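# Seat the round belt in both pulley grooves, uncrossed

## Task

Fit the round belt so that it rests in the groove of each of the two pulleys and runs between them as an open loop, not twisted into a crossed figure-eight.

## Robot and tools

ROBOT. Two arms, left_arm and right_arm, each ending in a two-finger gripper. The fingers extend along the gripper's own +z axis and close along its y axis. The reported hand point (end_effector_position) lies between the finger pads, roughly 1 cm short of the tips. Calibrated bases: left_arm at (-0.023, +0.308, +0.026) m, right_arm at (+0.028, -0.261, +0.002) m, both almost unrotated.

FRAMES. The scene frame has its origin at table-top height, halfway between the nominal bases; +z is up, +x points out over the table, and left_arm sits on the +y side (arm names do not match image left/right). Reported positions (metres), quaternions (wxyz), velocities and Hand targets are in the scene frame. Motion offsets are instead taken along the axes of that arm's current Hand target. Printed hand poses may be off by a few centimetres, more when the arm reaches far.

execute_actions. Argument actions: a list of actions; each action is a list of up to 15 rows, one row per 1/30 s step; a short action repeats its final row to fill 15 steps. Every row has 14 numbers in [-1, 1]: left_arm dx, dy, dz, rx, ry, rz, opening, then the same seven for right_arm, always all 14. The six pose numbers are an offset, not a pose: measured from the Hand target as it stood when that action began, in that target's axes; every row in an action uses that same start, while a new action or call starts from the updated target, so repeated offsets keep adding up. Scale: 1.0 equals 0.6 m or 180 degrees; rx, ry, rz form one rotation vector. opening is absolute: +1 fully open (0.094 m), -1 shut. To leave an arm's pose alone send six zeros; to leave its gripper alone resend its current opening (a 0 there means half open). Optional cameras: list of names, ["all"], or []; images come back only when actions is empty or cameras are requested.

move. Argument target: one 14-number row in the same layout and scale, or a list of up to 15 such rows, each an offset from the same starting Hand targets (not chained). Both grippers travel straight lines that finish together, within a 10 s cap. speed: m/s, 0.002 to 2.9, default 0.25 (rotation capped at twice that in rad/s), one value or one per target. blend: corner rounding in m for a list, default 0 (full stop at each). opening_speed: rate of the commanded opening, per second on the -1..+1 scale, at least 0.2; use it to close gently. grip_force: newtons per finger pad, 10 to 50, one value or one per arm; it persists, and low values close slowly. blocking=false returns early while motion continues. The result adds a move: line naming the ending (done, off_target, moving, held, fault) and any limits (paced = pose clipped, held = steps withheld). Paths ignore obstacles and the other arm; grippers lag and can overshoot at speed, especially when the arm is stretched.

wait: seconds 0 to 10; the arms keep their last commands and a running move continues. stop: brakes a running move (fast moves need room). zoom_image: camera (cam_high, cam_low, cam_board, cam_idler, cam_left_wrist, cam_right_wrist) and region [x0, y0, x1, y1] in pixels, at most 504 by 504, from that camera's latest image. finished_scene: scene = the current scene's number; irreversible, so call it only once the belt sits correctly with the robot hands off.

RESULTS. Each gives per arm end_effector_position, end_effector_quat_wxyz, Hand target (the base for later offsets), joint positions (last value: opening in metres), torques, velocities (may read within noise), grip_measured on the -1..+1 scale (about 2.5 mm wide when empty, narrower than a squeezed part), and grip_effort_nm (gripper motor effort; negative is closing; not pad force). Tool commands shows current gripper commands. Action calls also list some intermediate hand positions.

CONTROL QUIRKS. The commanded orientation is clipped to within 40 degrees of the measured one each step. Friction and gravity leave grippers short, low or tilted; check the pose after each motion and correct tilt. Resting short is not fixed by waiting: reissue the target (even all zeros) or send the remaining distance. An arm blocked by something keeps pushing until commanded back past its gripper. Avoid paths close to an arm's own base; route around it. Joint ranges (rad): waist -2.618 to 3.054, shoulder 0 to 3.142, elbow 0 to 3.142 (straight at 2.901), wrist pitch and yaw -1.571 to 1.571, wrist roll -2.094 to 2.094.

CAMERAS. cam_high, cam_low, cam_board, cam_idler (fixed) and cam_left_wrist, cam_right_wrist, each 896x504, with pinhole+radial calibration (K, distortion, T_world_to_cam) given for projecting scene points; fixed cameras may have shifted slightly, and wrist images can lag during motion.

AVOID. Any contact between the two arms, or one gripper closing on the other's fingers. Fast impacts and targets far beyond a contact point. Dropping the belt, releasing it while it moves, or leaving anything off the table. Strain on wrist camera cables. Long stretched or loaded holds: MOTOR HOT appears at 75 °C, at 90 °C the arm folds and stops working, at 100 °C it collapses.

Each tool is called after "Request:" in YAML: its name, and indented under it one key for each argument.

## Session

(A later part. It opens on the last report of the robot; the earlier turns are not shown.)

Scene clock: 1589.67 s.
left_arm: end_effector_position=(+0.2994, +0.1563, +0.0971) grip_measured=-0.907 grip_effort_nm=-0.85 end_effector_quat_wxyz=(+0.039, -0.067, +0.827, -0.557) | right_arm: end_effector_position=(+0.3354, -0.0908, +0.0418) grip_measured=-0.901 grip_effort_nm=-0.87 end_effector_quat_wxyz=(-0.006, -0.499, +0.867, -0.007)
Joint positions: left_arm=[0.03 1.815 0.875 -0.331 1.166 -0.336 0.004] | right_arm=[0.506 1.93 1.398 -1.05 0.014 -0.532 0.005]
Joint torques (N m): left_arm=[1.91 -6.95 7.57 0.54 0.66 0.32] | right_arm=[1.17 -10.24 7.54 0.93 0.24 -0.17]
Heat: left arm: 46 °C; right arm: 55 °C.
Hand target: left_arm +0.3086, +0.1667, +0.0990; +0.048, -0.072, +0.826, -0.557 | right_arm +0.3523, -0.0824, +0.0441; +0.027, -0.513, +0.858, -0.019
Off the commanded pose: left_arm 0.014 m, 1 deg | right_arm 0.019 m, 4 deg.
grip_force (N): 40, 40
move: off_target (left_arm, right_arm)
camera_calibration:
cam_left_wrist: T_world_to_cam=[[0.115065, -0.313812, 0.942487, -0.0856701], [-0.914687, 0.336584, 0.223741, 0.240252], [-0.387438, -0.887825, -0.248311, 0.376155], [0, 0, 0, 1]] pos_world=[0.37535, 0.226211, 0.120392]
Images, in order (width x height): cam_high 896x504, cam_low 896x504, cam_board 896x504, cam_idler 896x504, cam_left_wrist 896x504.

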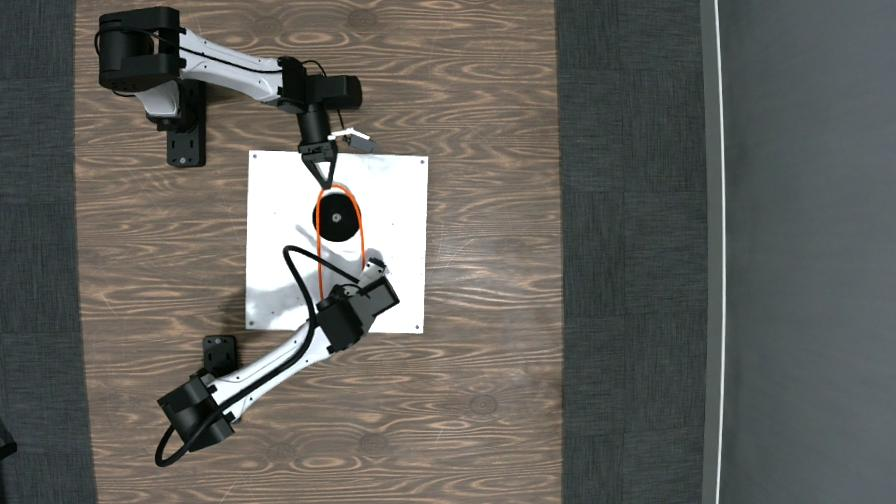

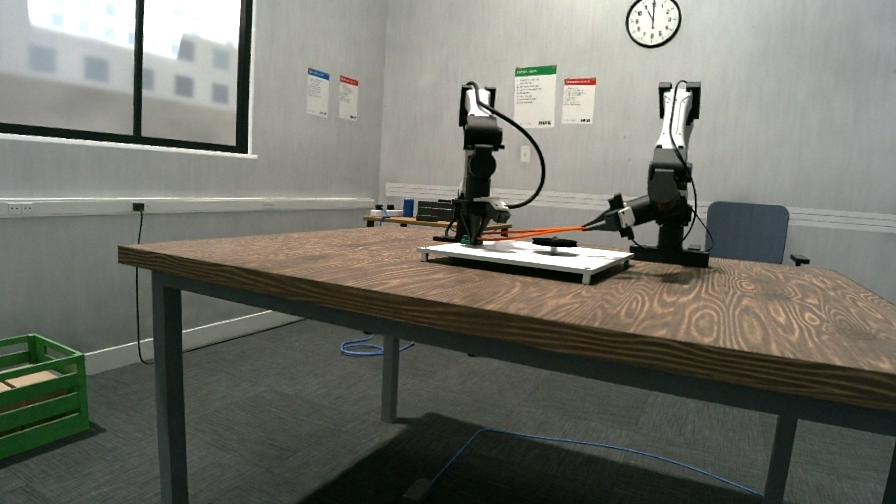

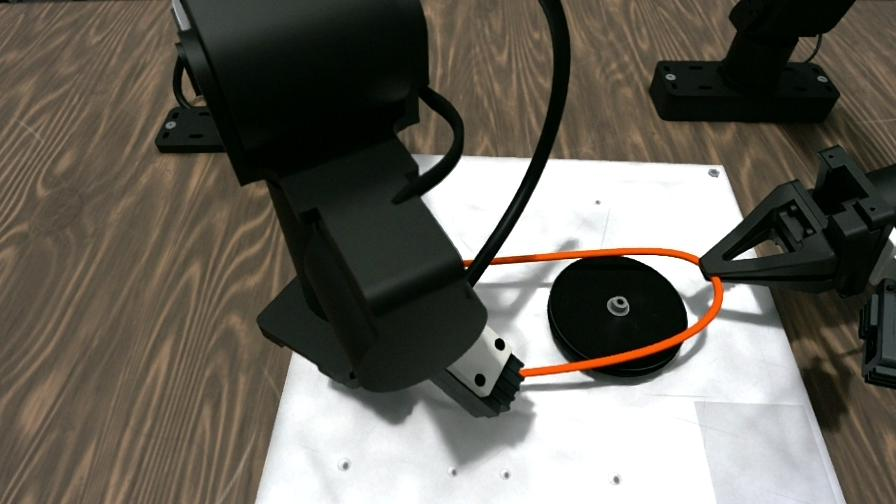

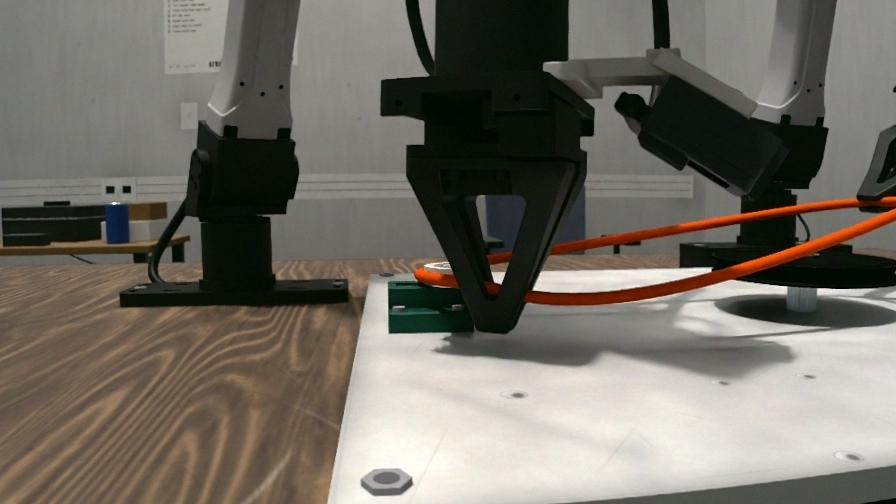

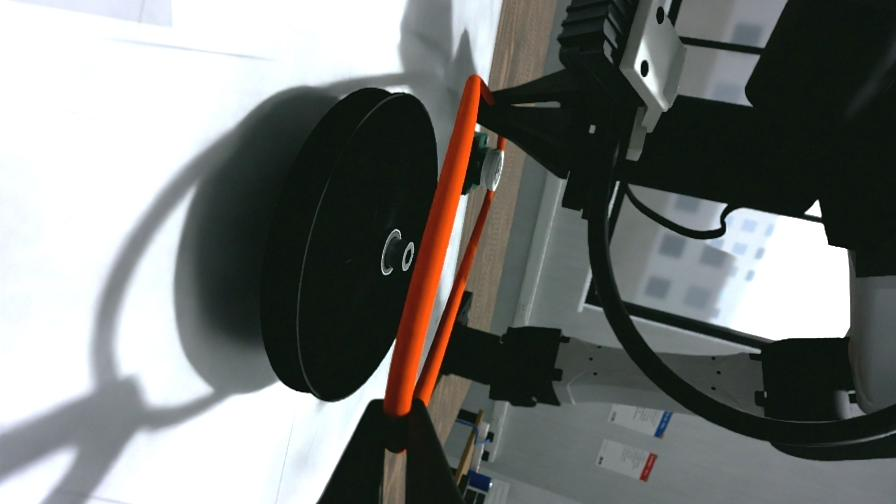

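Request:
move:
  target: [0,0.0603,0.0244,0,0,0,-0.97,0,0,0,0,0,0,-0.97]
  speed: 0.05
  cameras: ["cam_idler","cam_left_wrist","cam_high","cam_low","cam_board"]

Request:
zoom_image:
  camera: "cam_high"
  region: [270, 150, 420, 340]

Request:
zoom_image:
  camera: "cam_low"
  region: [520, 210, 620, 265]

Scene clock: 1609.13 s.
left_arm: end_effector_position=(+0.3021, +0.1567, +0.0683) grip_measured=-0.907 grip_effort_nm=-0.85 end_effector_quat_wxyz=(+0.024, -0.074, +0.824, -0.562) | right_arm: end_effector_position=(+0.3358, -0.0915, +0.0418) grip_measured=-0.901 grip_effort_nm=-0.87 end_effector_quat_wxyz=(-0.006, -0.499, +0.867, -0.009)
Joint positions: left_arm=[0.034 1.928 0.875 -0.263 1.181 -0.322 0.004] | right_arm=[0.506 1.93 1.398 -1.05 0.019 -0.532 0.005]
Joint torques (N m): left_arm=[1.62 -6.93 3.84 1.19 0.45 0.33] | right_arm=[1.17 -10.24 7.54 0.93 0.24 -0.17]
Heat: left arm: 45 °C; right arm: 55 °C.
Hand target: left_arm +0.3086, +0.1667, +0.0599; +0.048, -0.072, +0.826, -0.557 | right_arm +0.3523, -0.0824, +0.0441; +0.027, -0.513, +0.858, -0.019
Off the commanded pose: left_arm 0.015 m, 3 deg | right_arm 0.019 m, 4 deg.
grip_force (N): 40, 40
move: off_target (left_arm, right_arm)
camera_calibration:
cam_left_wrist: T_world_to_cam=[[0.143579, -0.301134, 0.942711, -0.0693875], [-0.905403, 0.344607, 0.247976, 0.24342], [-0.399538, -0.889137, -0.223169, 0.372581], [0, 0, 0, 1]] pos_world=[0.379216, 0.226497, 0.0881986]
Images, in order (width x height): cam_high 896x504, cam_low 896x504, cam_board 896x504, cam_idler 896x504, cam_left_wrist 896x504.

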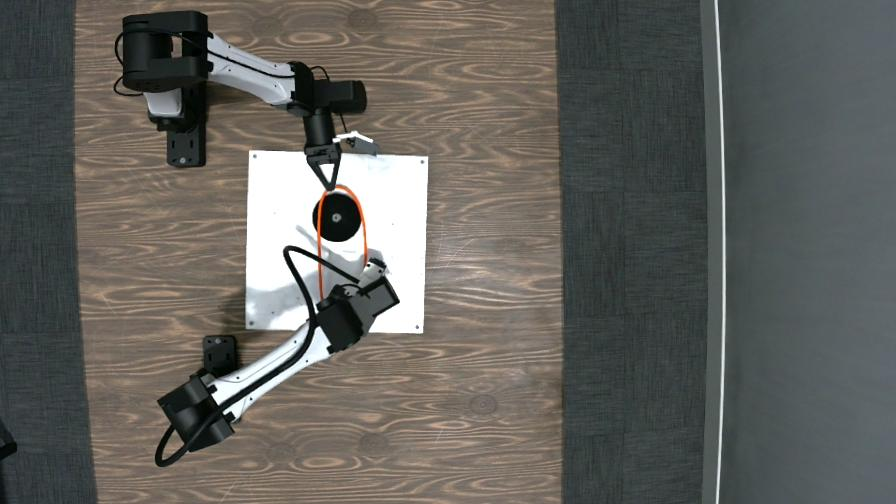

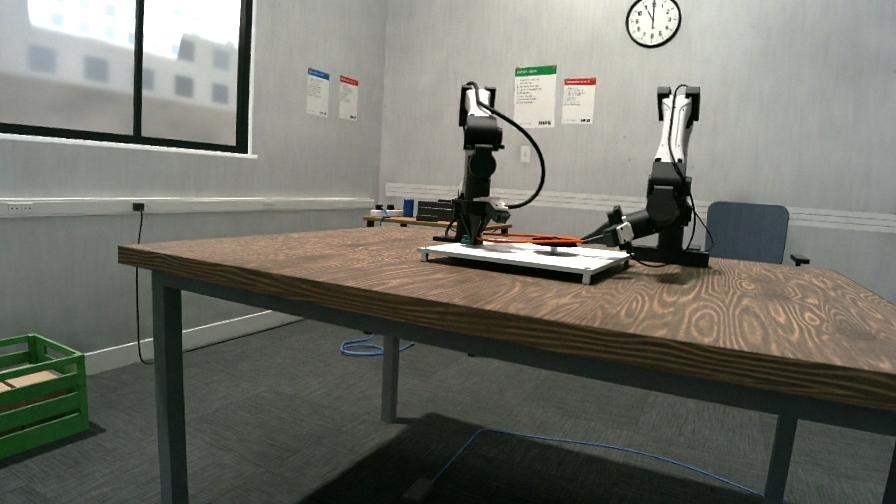

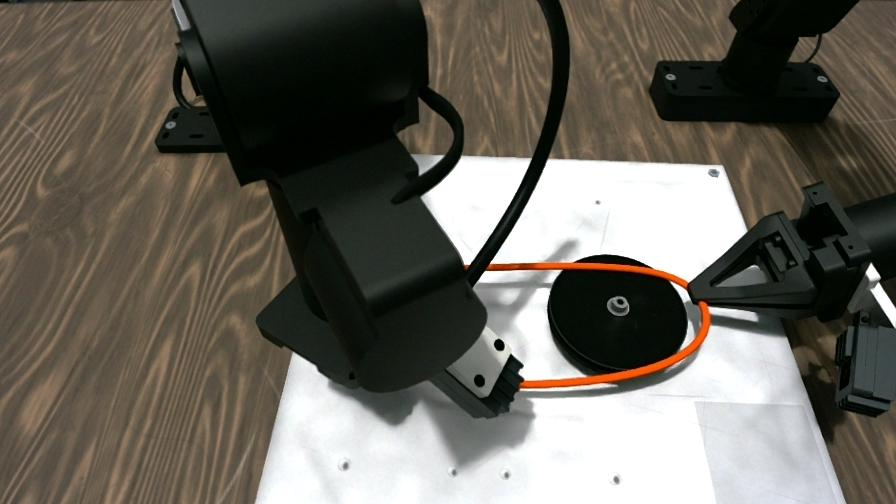

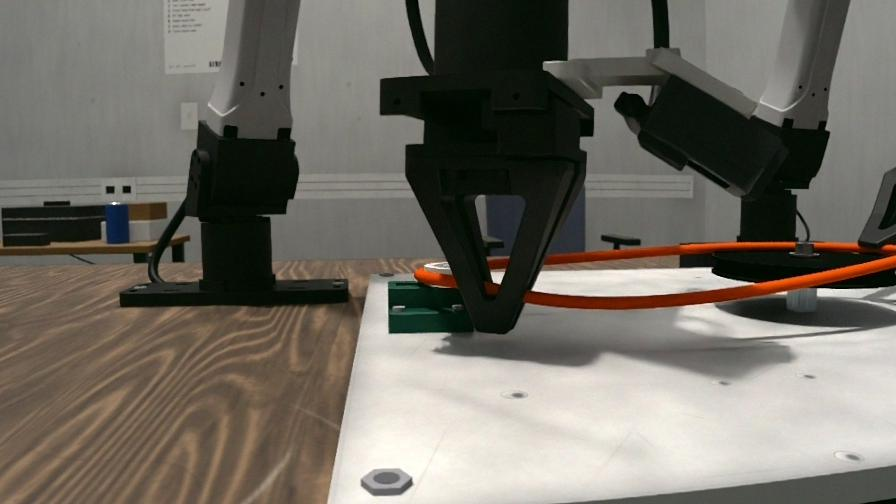

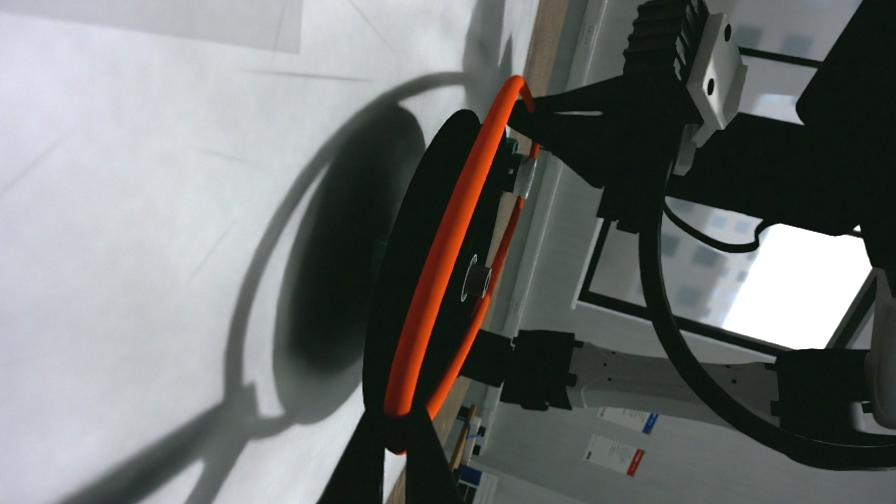

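Scaled by 2.653 from the camera's 896x504 image, which has a finer 1280x720 frame.

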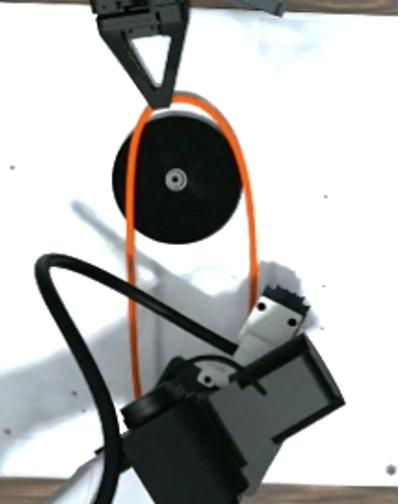

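Scaled by 5.040 from the camera's 896x504 image, which has a finer 1280x720 frame.

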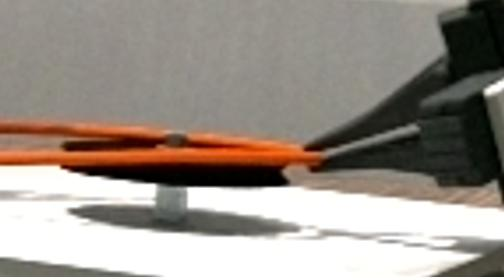

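Request:
move:
  target:
    - [0.0008,0.012,0.0102,0,0,0,-0.97,0.0198,0.0123,0.0003,0,0,0,-0.97]
    - [0.0008,0.012,0.0102,0,0,0,-0.97,0.0198,0.0123,0.0003,0,0,0,-0.7]
  speed: 0.05
  opening_speed: 0.4
  cameras: ["cam_idler","cam_left_wrist","cam_high","cam_low","cam_board"]

Request:
zoom_image:
  camera: "cam_high"
  region: [270, 150, 420, 340]

Request:
zoom_image:
  camera: "cam_low"
  region: [520, 210, 620, 265]

Request:
zoom_image:
  camera: "cam_idler"
  region: [646, 200, 896, 340]

Scene clock: 1628.10 s.
left_arm: end_effector_position=(+0.3047, +0.1554, +0.0658) grip_measured=-0.907 grip_effort_nm=-0.85 end_effector_quat_wxyz=(+0.037, -0.061, +0.818, -0.571) | right_arm: end_effector_position=(+0.3307, -0.0947, +0.0369) grip_measured=-0.703 grip_effort_nm=0.12 end_effector_quat_wxyz=(-0.008, -0.501, +0.865, -0.010)
Joint positions: left_arm=[0.034 1.946 0.861 -0.194 1.203 -0.322 0.004] | right_arm=[0.506 1.918 1.361 -1.03 0.02 -0.538 0.014]
Joint torques (N m): left_arm=[0.94 -6.57 3.56 1.17 0.21 0.07] | right_arm=[1.14 -13.63 4.68 0.94 0.23 -0.11]
Heat: left arm: 44 °C; right arm: 55 °C.
Hand target: left_arm +0.3087, +0.1637, +0.0510; +0.048, -0.072, +0.826, -0.557 | right_arm +0.3402, -0.0894, +0.0431; +0.027, -0.513, +0.858, -0.019
Off the commanded pose: left_arm 0.017 m, 3 deg | right_arm 0.013 m, 4 deg.
grip_force (N): 40, 40
move: off_target (left_arm, right_arm); target 2's new opening was sent with right_arm's hand 0.015 m and 5 deg from that target
camera_calibration:
cam_left_wrist: T_world_to_cam=[[0.106305, -0.28324, 0.953139, -0.0598868], [-0.911939, 0.35429, 0.206993, 0.250033], [-0.396316, -0.891209, -0.220635, 0.371096], [0, 0, 0, 1]] pos_world=[0.381452, 0.225178, 0.0872023]
Images, in order (width x height): cam_high 896x504, cam_low 896x504, cam_board 896x504, cam_idler 896x504, cam_left_wrist 896x504.

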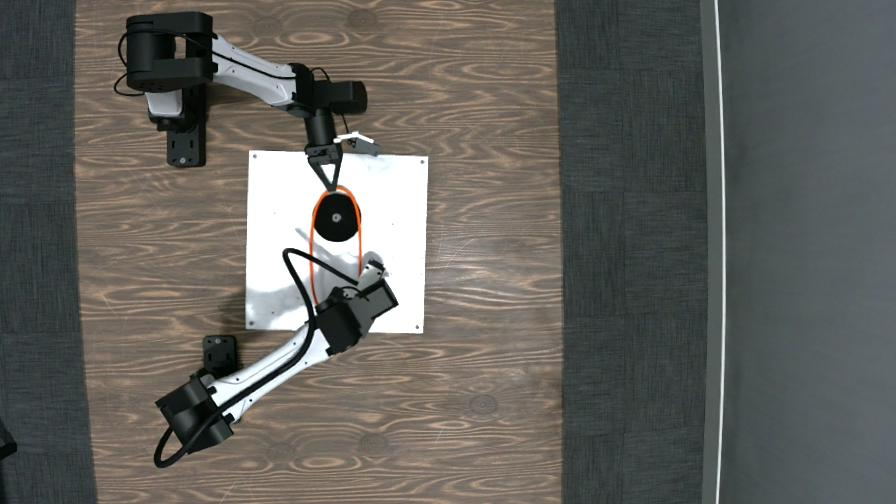

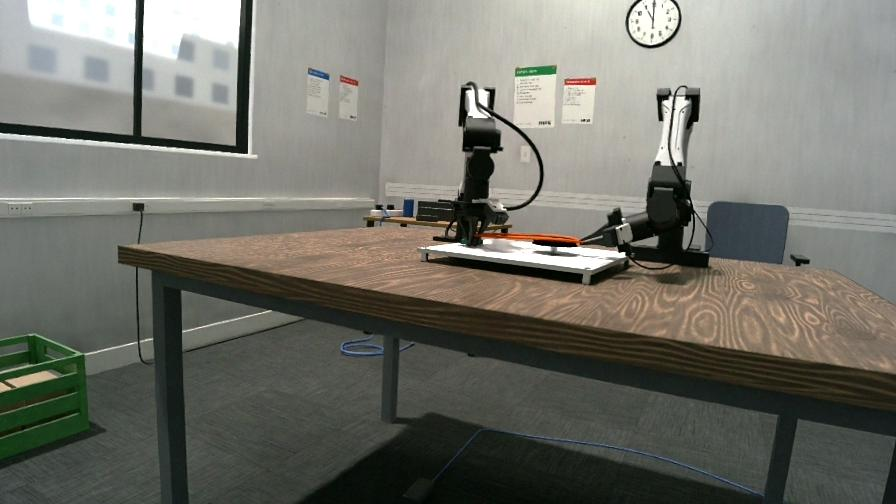

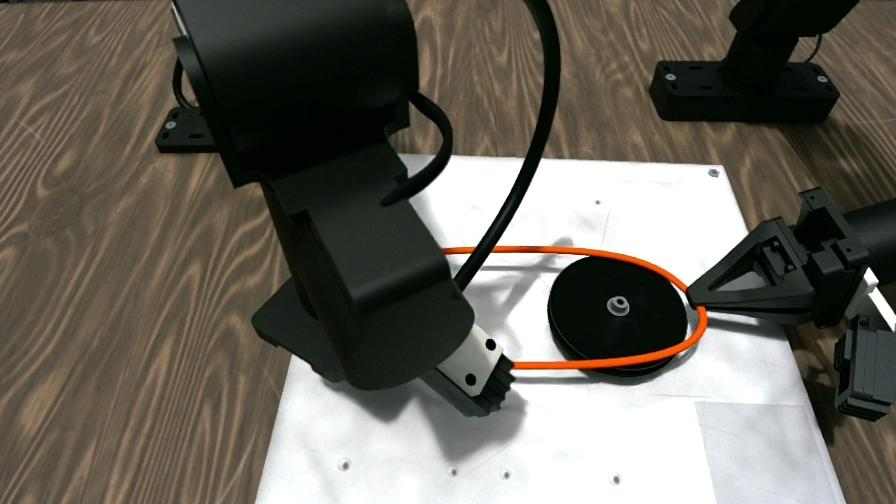

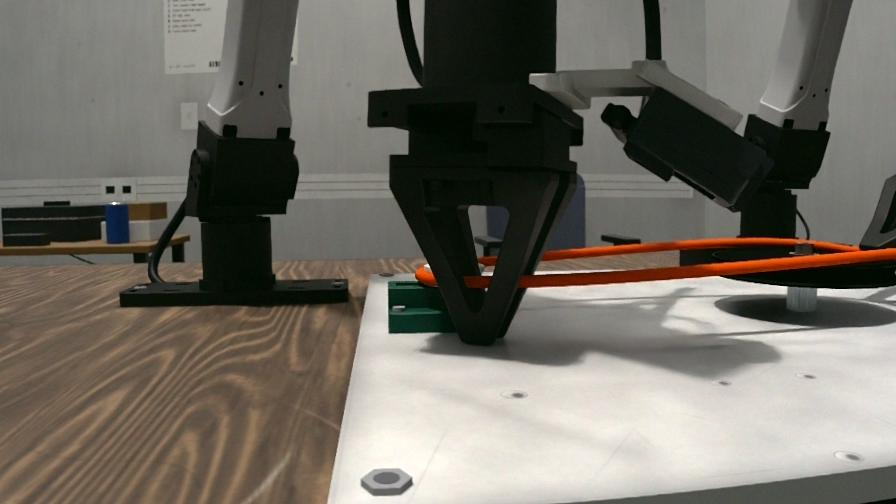

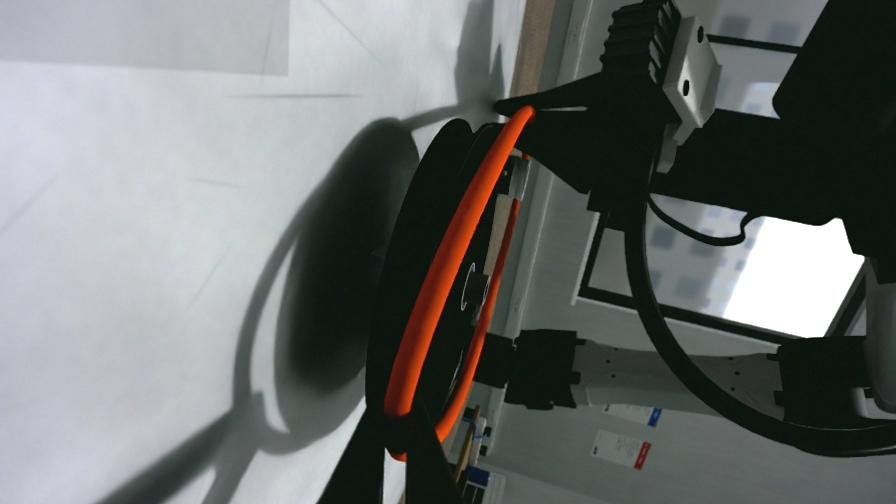

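Scaled by 2.653 from the camera's 896x504 image, which has a finer 1280x720 frame.

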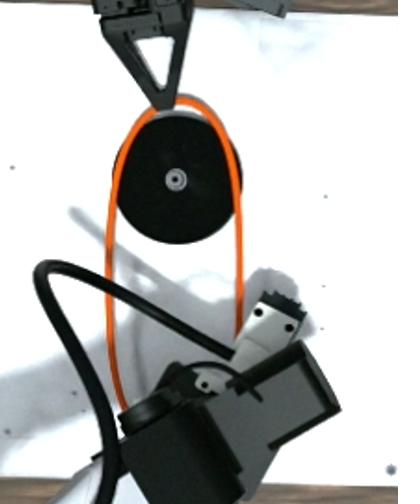

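Scaled by 5.040 from the camera's 896x504 image, which has a finer 1280x720 frame.

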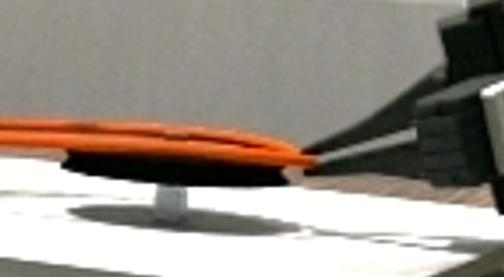

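Scaled by 2.016 from the camera's 896x504 image, which has a finer 1280x720 frame.

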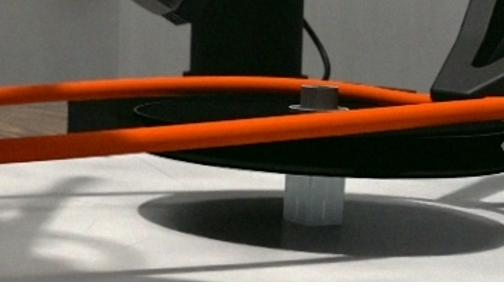

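Request:
move:
  target: [0.0014,0.0093,0.0127,0,0,0,-0.97,-0.004,-0.009,-0.15,0,0,0,-0.7]
  speed: 0.06
  cameras: ["cam_idler","cam_left_wrist","cam_high","cam_low","cam_board"]

Request:
zoom_image:
  camera: "cam_high"
  region: [270, 150, 420, 340]

Request:
zoom_image:
  camera: "cam_low"
  region: [520, 210, 620, 265]

Request:
zoom_image:
  camera: "cam_idler"
  region: [646, 200, 896, 340]

Scene clock: 1642.20 s.
left_arm: end_effector_position=(+0.3042, +0.1548, +0.0567) grip_measured=-0.907 grip_effort_nm=-0.85 end_effector_quat_wxyz=(+0.039, -0.062, +0.816, -0.573) | right_arm: end_effector_position=(+0.3404, -0.0888, +0.1149) grip_measured=-0.703 grip_effort_nm=0.12 end_effector_quat_wxyz=(+0.012, -0.502, +0.865, -0.010)
Joint positions: left_arm=[0.033 1.972 0.84 -0.127 1.206 -0.341 0.004] | right_arm=[0.507 1.873 1.615 -1.288 0.02 -0.538 0.014]
Joint torques (N m): left_arm=[-0.08 -6.74 3.85 1.32 0.18 -0.1] | right_arm=[1.01 -13.74 8.69 0.16 0.22 -0.12]
Heat: left arm: 44 °C; right arm: 58 °C.
Hand target: left_arm +0.3088, +0.1587, +0.0429; +0.048, -0.072, +0.826, -0.557 | right_arm +0.3401, -0.0895, +0.1333; +0.027, -0.513, +0.858, -0.019
Off the commanded pose: left_arm 0.015 m, 3 deg | right_arm 0.018 m, 2 deg.
grip_force (N): 40, 40
move: off_target (left_arm, right_arm)
camera_calibration:
cam_left_wrist: T_world_to_cam=[[0.104845, -0.278174, 0.954791, -0.0517951], [-0.914001, 0.351417, 0.20275, 0.252954], [-0.39193, -0.893938, -0.217407, 0.367222], [0, 0, 0, 1]] pos_world=[0.380556, 0.224973, 0.0780037]
Images, in order (width x height): cam_high 896x504, cam_low 896x504, cam_board 896x504, cam_idler 896x504, cam_left_wrist 896x504.

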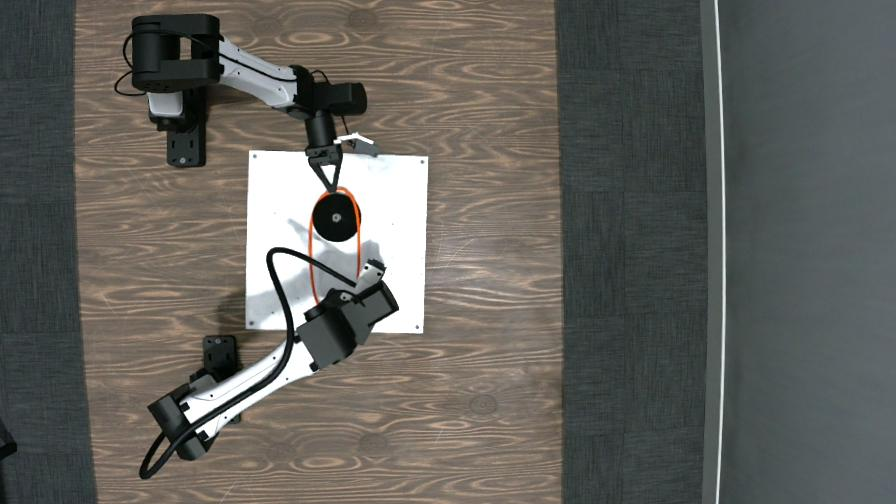

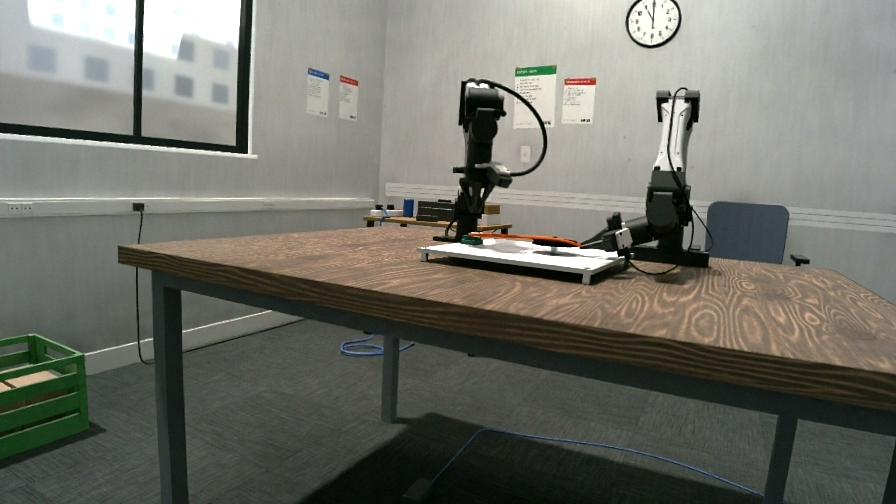

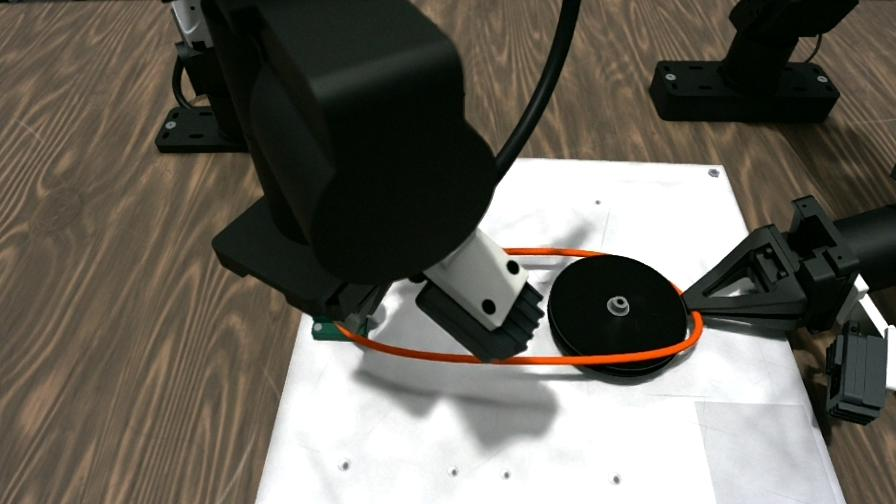

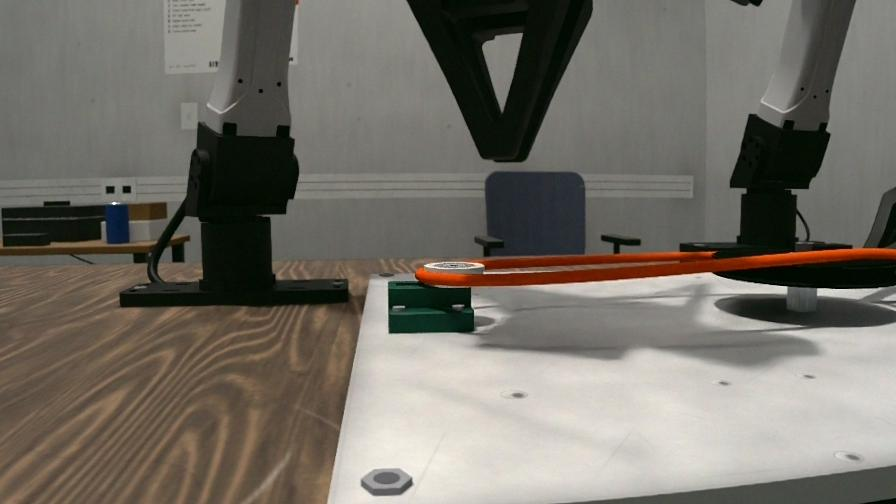

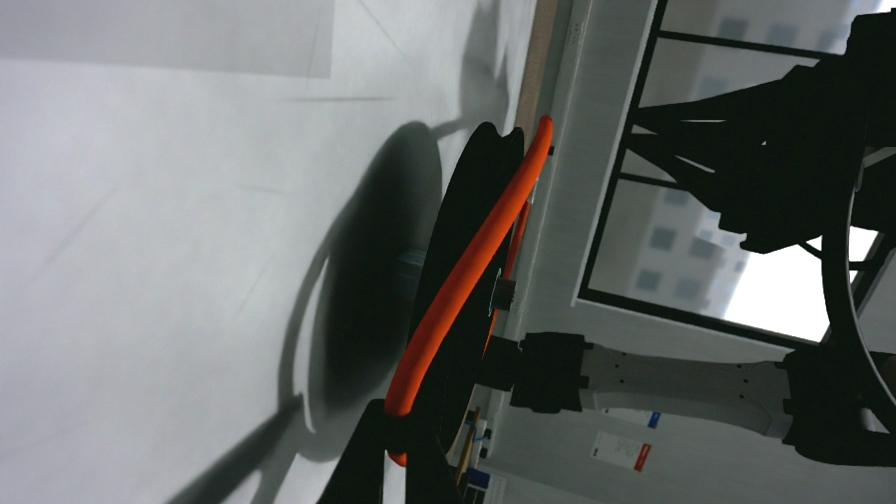

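Scaled by 2.653 from the camera's 896x504 image, which has a finer 1280x720 frame.

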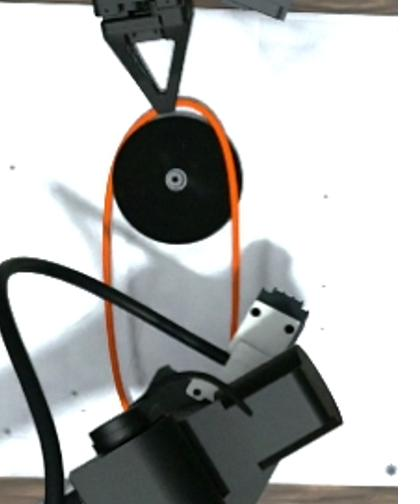

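Scaled by 5.040 from the camera's 896x504 image, which has a finer 1280x720 frame.

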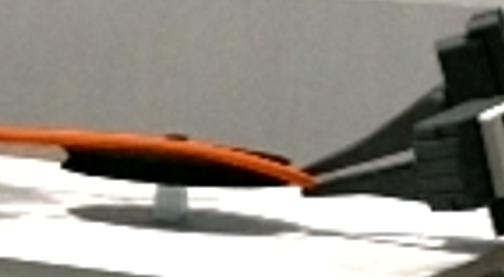

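Scaled by 2.016 from the camera's 896x504 image, which has a finer 1280x720 frame.

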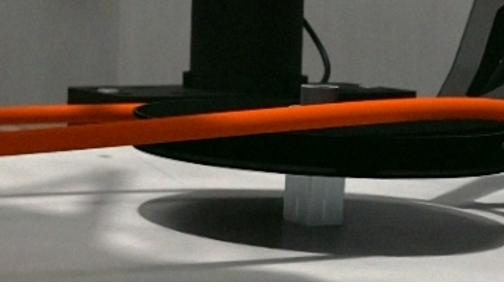

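Request:
move:
  target: [0.0008,-0.0112,0.0008,0,0,0,-0.97,-0.1572,0.0967,0.0033,0,0,0,-1]
  speed: 0.12
  cameras: ["cam_left_wrist","cam_low","cam_right_wrist"]

Request:
zoom_image:
  camera: "cam_low"
  region: [520, 210, 620, 265]

Scene clock: 1657.70 s.
left_arm: end_effector_position=(+0.3034, +0.1526, +0.0568) grip_measured=-0.907 grip_effort_nm=-0.85 end_effector_quat_wxyz=(+0.031, -0.069, +0.816, -0.574) | right_arm: end_effector_position=(+0.3326, +0.0235, +0.1324) grip_measured=-0.993 grip_effort_nm=-0.42 end_effector_quat_wxyz=(+0.038, -0.516, +0.856, -0.007)
Joint positions: left_arm=[0.026 1.972 0.84 -0.125 1.206 -0.364 0.004] | right_arm=[0.757 2.083 1.98 -1.397 0.029 -0.323 0]
Joint torques (N m): left_arm=[-0.4 -8.83 3.56 1.29 0.16 -0.09] | right_arm=[0.58 -10.18 8.79 0.27 0.27 0.22]
Heat: left arm: 43 °C; right arm: 60 °C.
Hand target: left_arm +0.3087, +0.1556, +0.0490; +0.048, -0.072, +0.826, -0.557 | right_arm +0.3336, +0.0211, +0.1305; +0.027, -0.513, +0.858, -0.019
Off the commanded pose: left_arm 0.010 m, 3 deg | right_arm 0.003 m, 2 deg.
grip_force (N): 40, 40
move: off_target (left_arm)
camera_calibration:
cam_left_wrist: T_world_to_cam=[[0.124105, -0.275225, 0.953336, -0.0585702], [-0.910116, 0.351205, 0.219871, 0.250827], [-0.39533, -0.894934, -0.206901, 0.365481], [0, 0, 0, 1]] pos_world=[0.380037, 0.22287, 0.0763058]
cam_right_wrist: T_world_to_cam=[[0.89905, -0.425937, 0.101421, -0.311159], [-0.417026, -0.762433, 0.494757, 0.126481], [-0.133409, -0.487107, -0.863093, 0.275452], [0, 0, 0, 1]] pos_world=[0.369241, 0.0980735, 0.206722]
Images, in order (width x height): cam_low 896x504, cam_left_wrist 896x504, cam_right_wrist 896x504.

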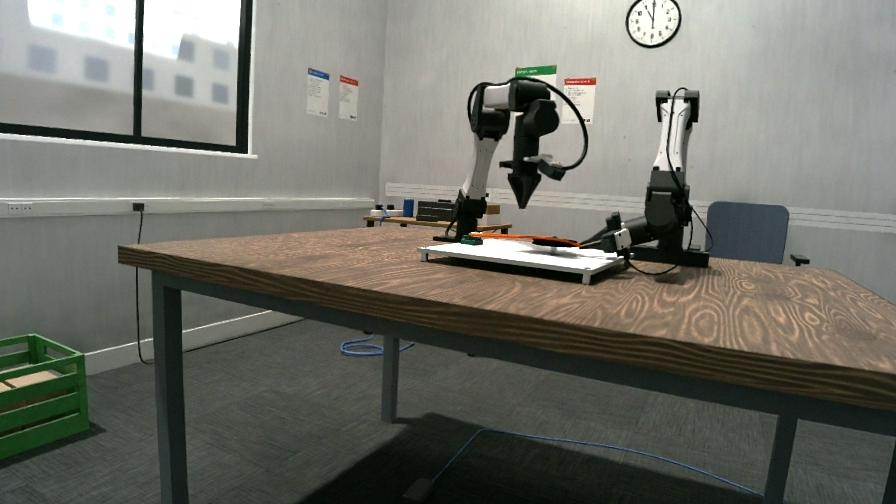

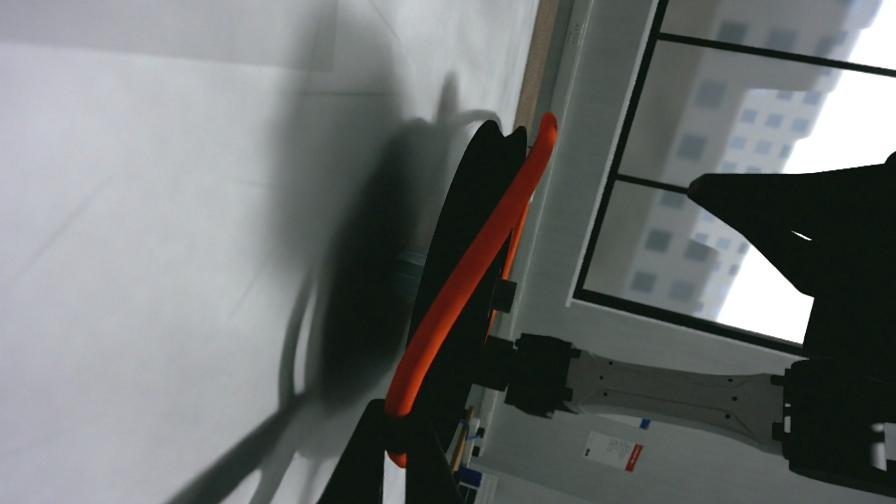

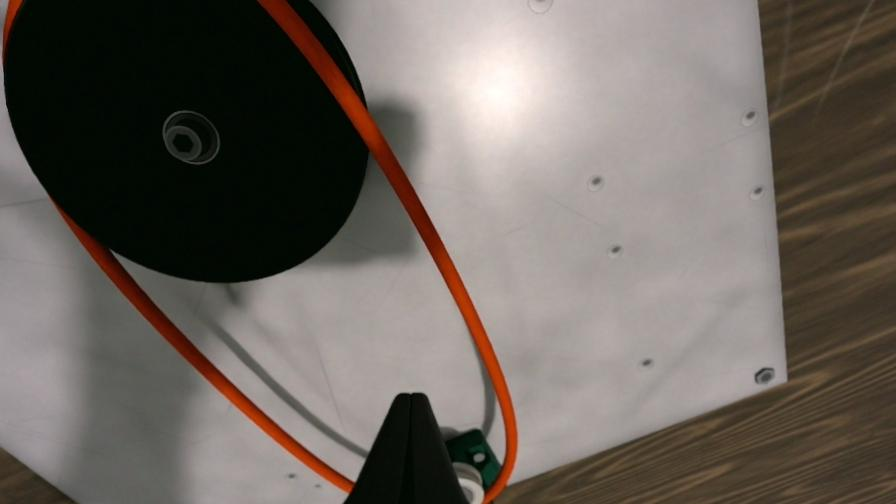

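Scaled by 5.040 from the camera's 896x504 image, which has a finer 1280x720 frame.

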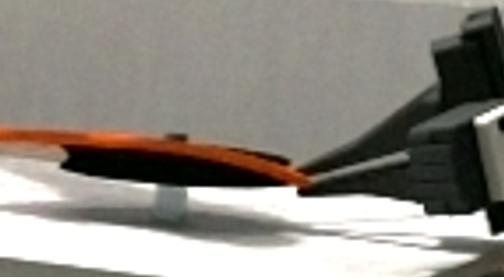

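Request:
move:
  target:
    - [0.0008,-0.0173,-0.0097,0,0,0,-0.97,0.003,0.0137,0.1165,0,0,0,-1]
    - [0.0008,-0.0173,-0.0097,0,0,0,-0.97,-0.0207,-0.0303,0.12,0,0,0,-1]
  speed: 0.06
  cameras: ["cam_left_wrist","cam_low","cam_right_wrist","cam_idler"]

Request:
zoom_image:
  camera: "cam_low"
  region: [520, 222, 600, 262]

Request:
zoom_image:
  camera: "cam_idler"
  region: [646, 200, 896, 340]

Request:
zoom_image:
  camera: "cam_left_wrist"
  region: [370, 80, 670, 480]

Scene clock: 1682.00 s.
left_arm: end_effector_position=(+0.3040, +0.1525, +0.0584) grip_measured=-0.907 grip_effort_nm=-0.85 end_effector_quat_wxyz=(+0.034, -0.067, +0.816, -0.573) | right_arm: end_effector_position=(+0.3510, +0.0259, +0.0617) grip_measured=-0.993 grip_effort_nm=-0.42 end_effector_quat_wxyz=(+0.026, -0.509, +0.861, -0.005)
Joint positions: left_arm=[0.026 1.965 0.84 -0.125 1.203 -0.364 0.004] | right_arm=[0.728 2.17 1.835 -1.187 0.02 -0.334 0]
Joint torques (N m): left_arm=[0.12 -11.9 4.01 0.88 0.19 -0.1] | right_arm=[-0.21 -10.91 9.05 0.45 0.24 -0.11]
Heat: left arm: 45 °C; right arm: 56 °C.
Hand target: left_arm +0.3080, +0.1570, +0.0608; +0.048, -0.072, +0.826, -0.557 | right_arm +0.3603, +0.0231, +0.0600; +0.027, -0.513, +0.858, -0.019
Off the commanded pose: left_arm 0.006 m, 3 deg | right_arm 0.010 m, 2 deg.
grip_force (N): 40, 40
move: off_target (left_arm)
camera_calibration:
cam_left_wrist: T_world_to_cam=[[0.11764, -0.278132, 0.953312, -0.0578091], [-0.911663, 0.350377, 0.214724, 0.251938], [-0.393741, -0.894359, -0.212344, 0.365876], [0, 0, 0, 1]] pos_world=[0.380544, 0.222873, 0.0787044]
cam_right_wrist: T_world_to_cam=[[0.893226, -0.441397, 0.0855318, -0.316131], [-0.419741, -0.750483, 0.510483, 0.170727], [-0.161135, -0.491878, -0.855623, 0.22735], [0, 0, 0, 1]] pos_world=[0.390672, 0.100417, 0.134412]
Images, in order (width x height): cam_low 896x504, cam_idler 896x504, cam_left_wrist 896x504, cam_right_wrist 896x504.

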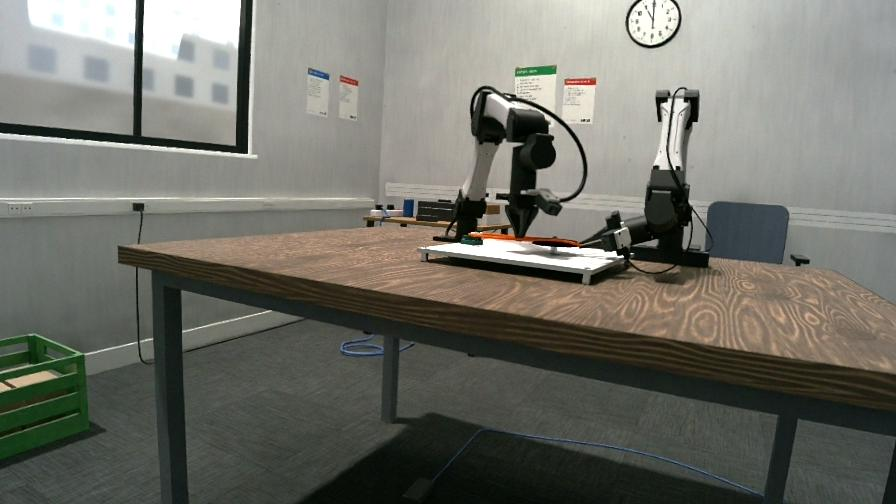

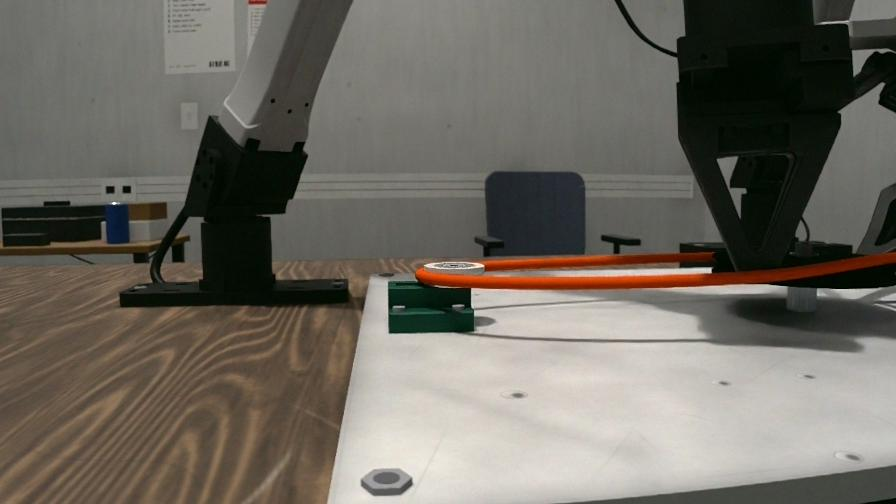

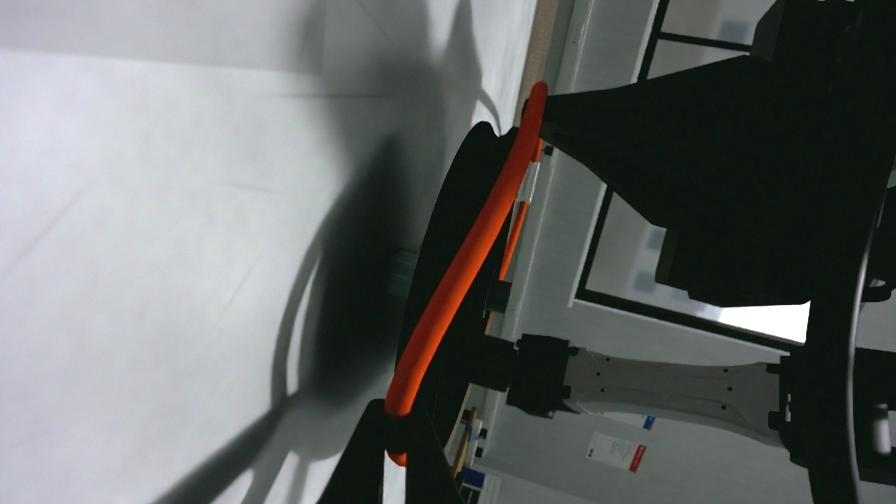

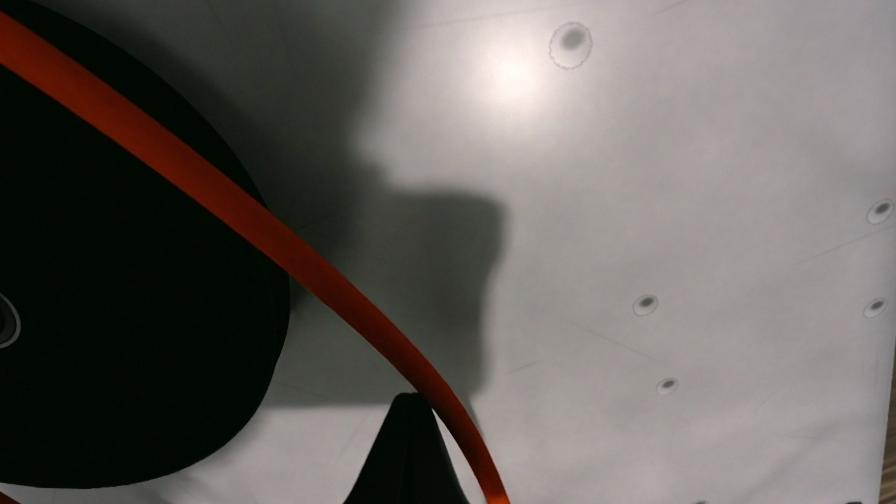

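Scaled by 6.300 from the camera's 896x504 image, which has a finer 1280x720 frame.

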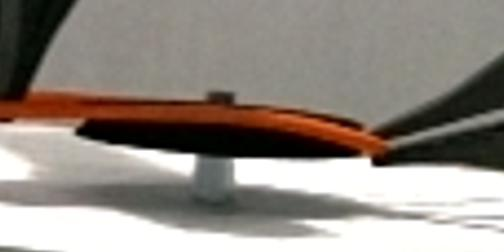

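Scaled by 2.016 from the camera's 896x504 image, which has a finer 1280x720 frame.

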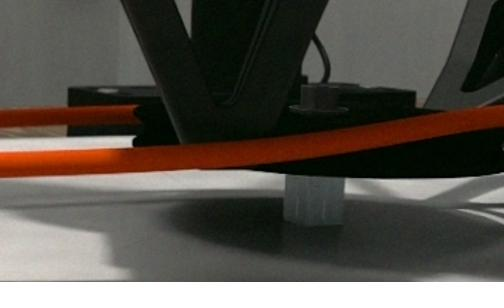

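Scaled by 1.260 from the camera's 896x504 image, which has a finer 1280x720 frame.

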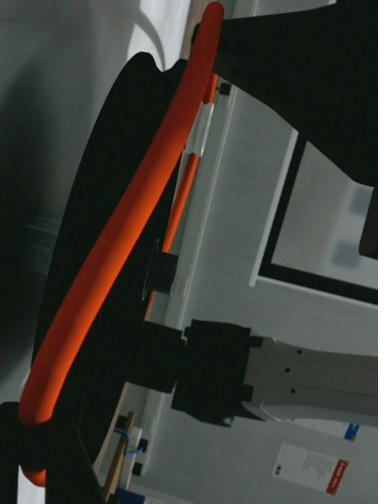

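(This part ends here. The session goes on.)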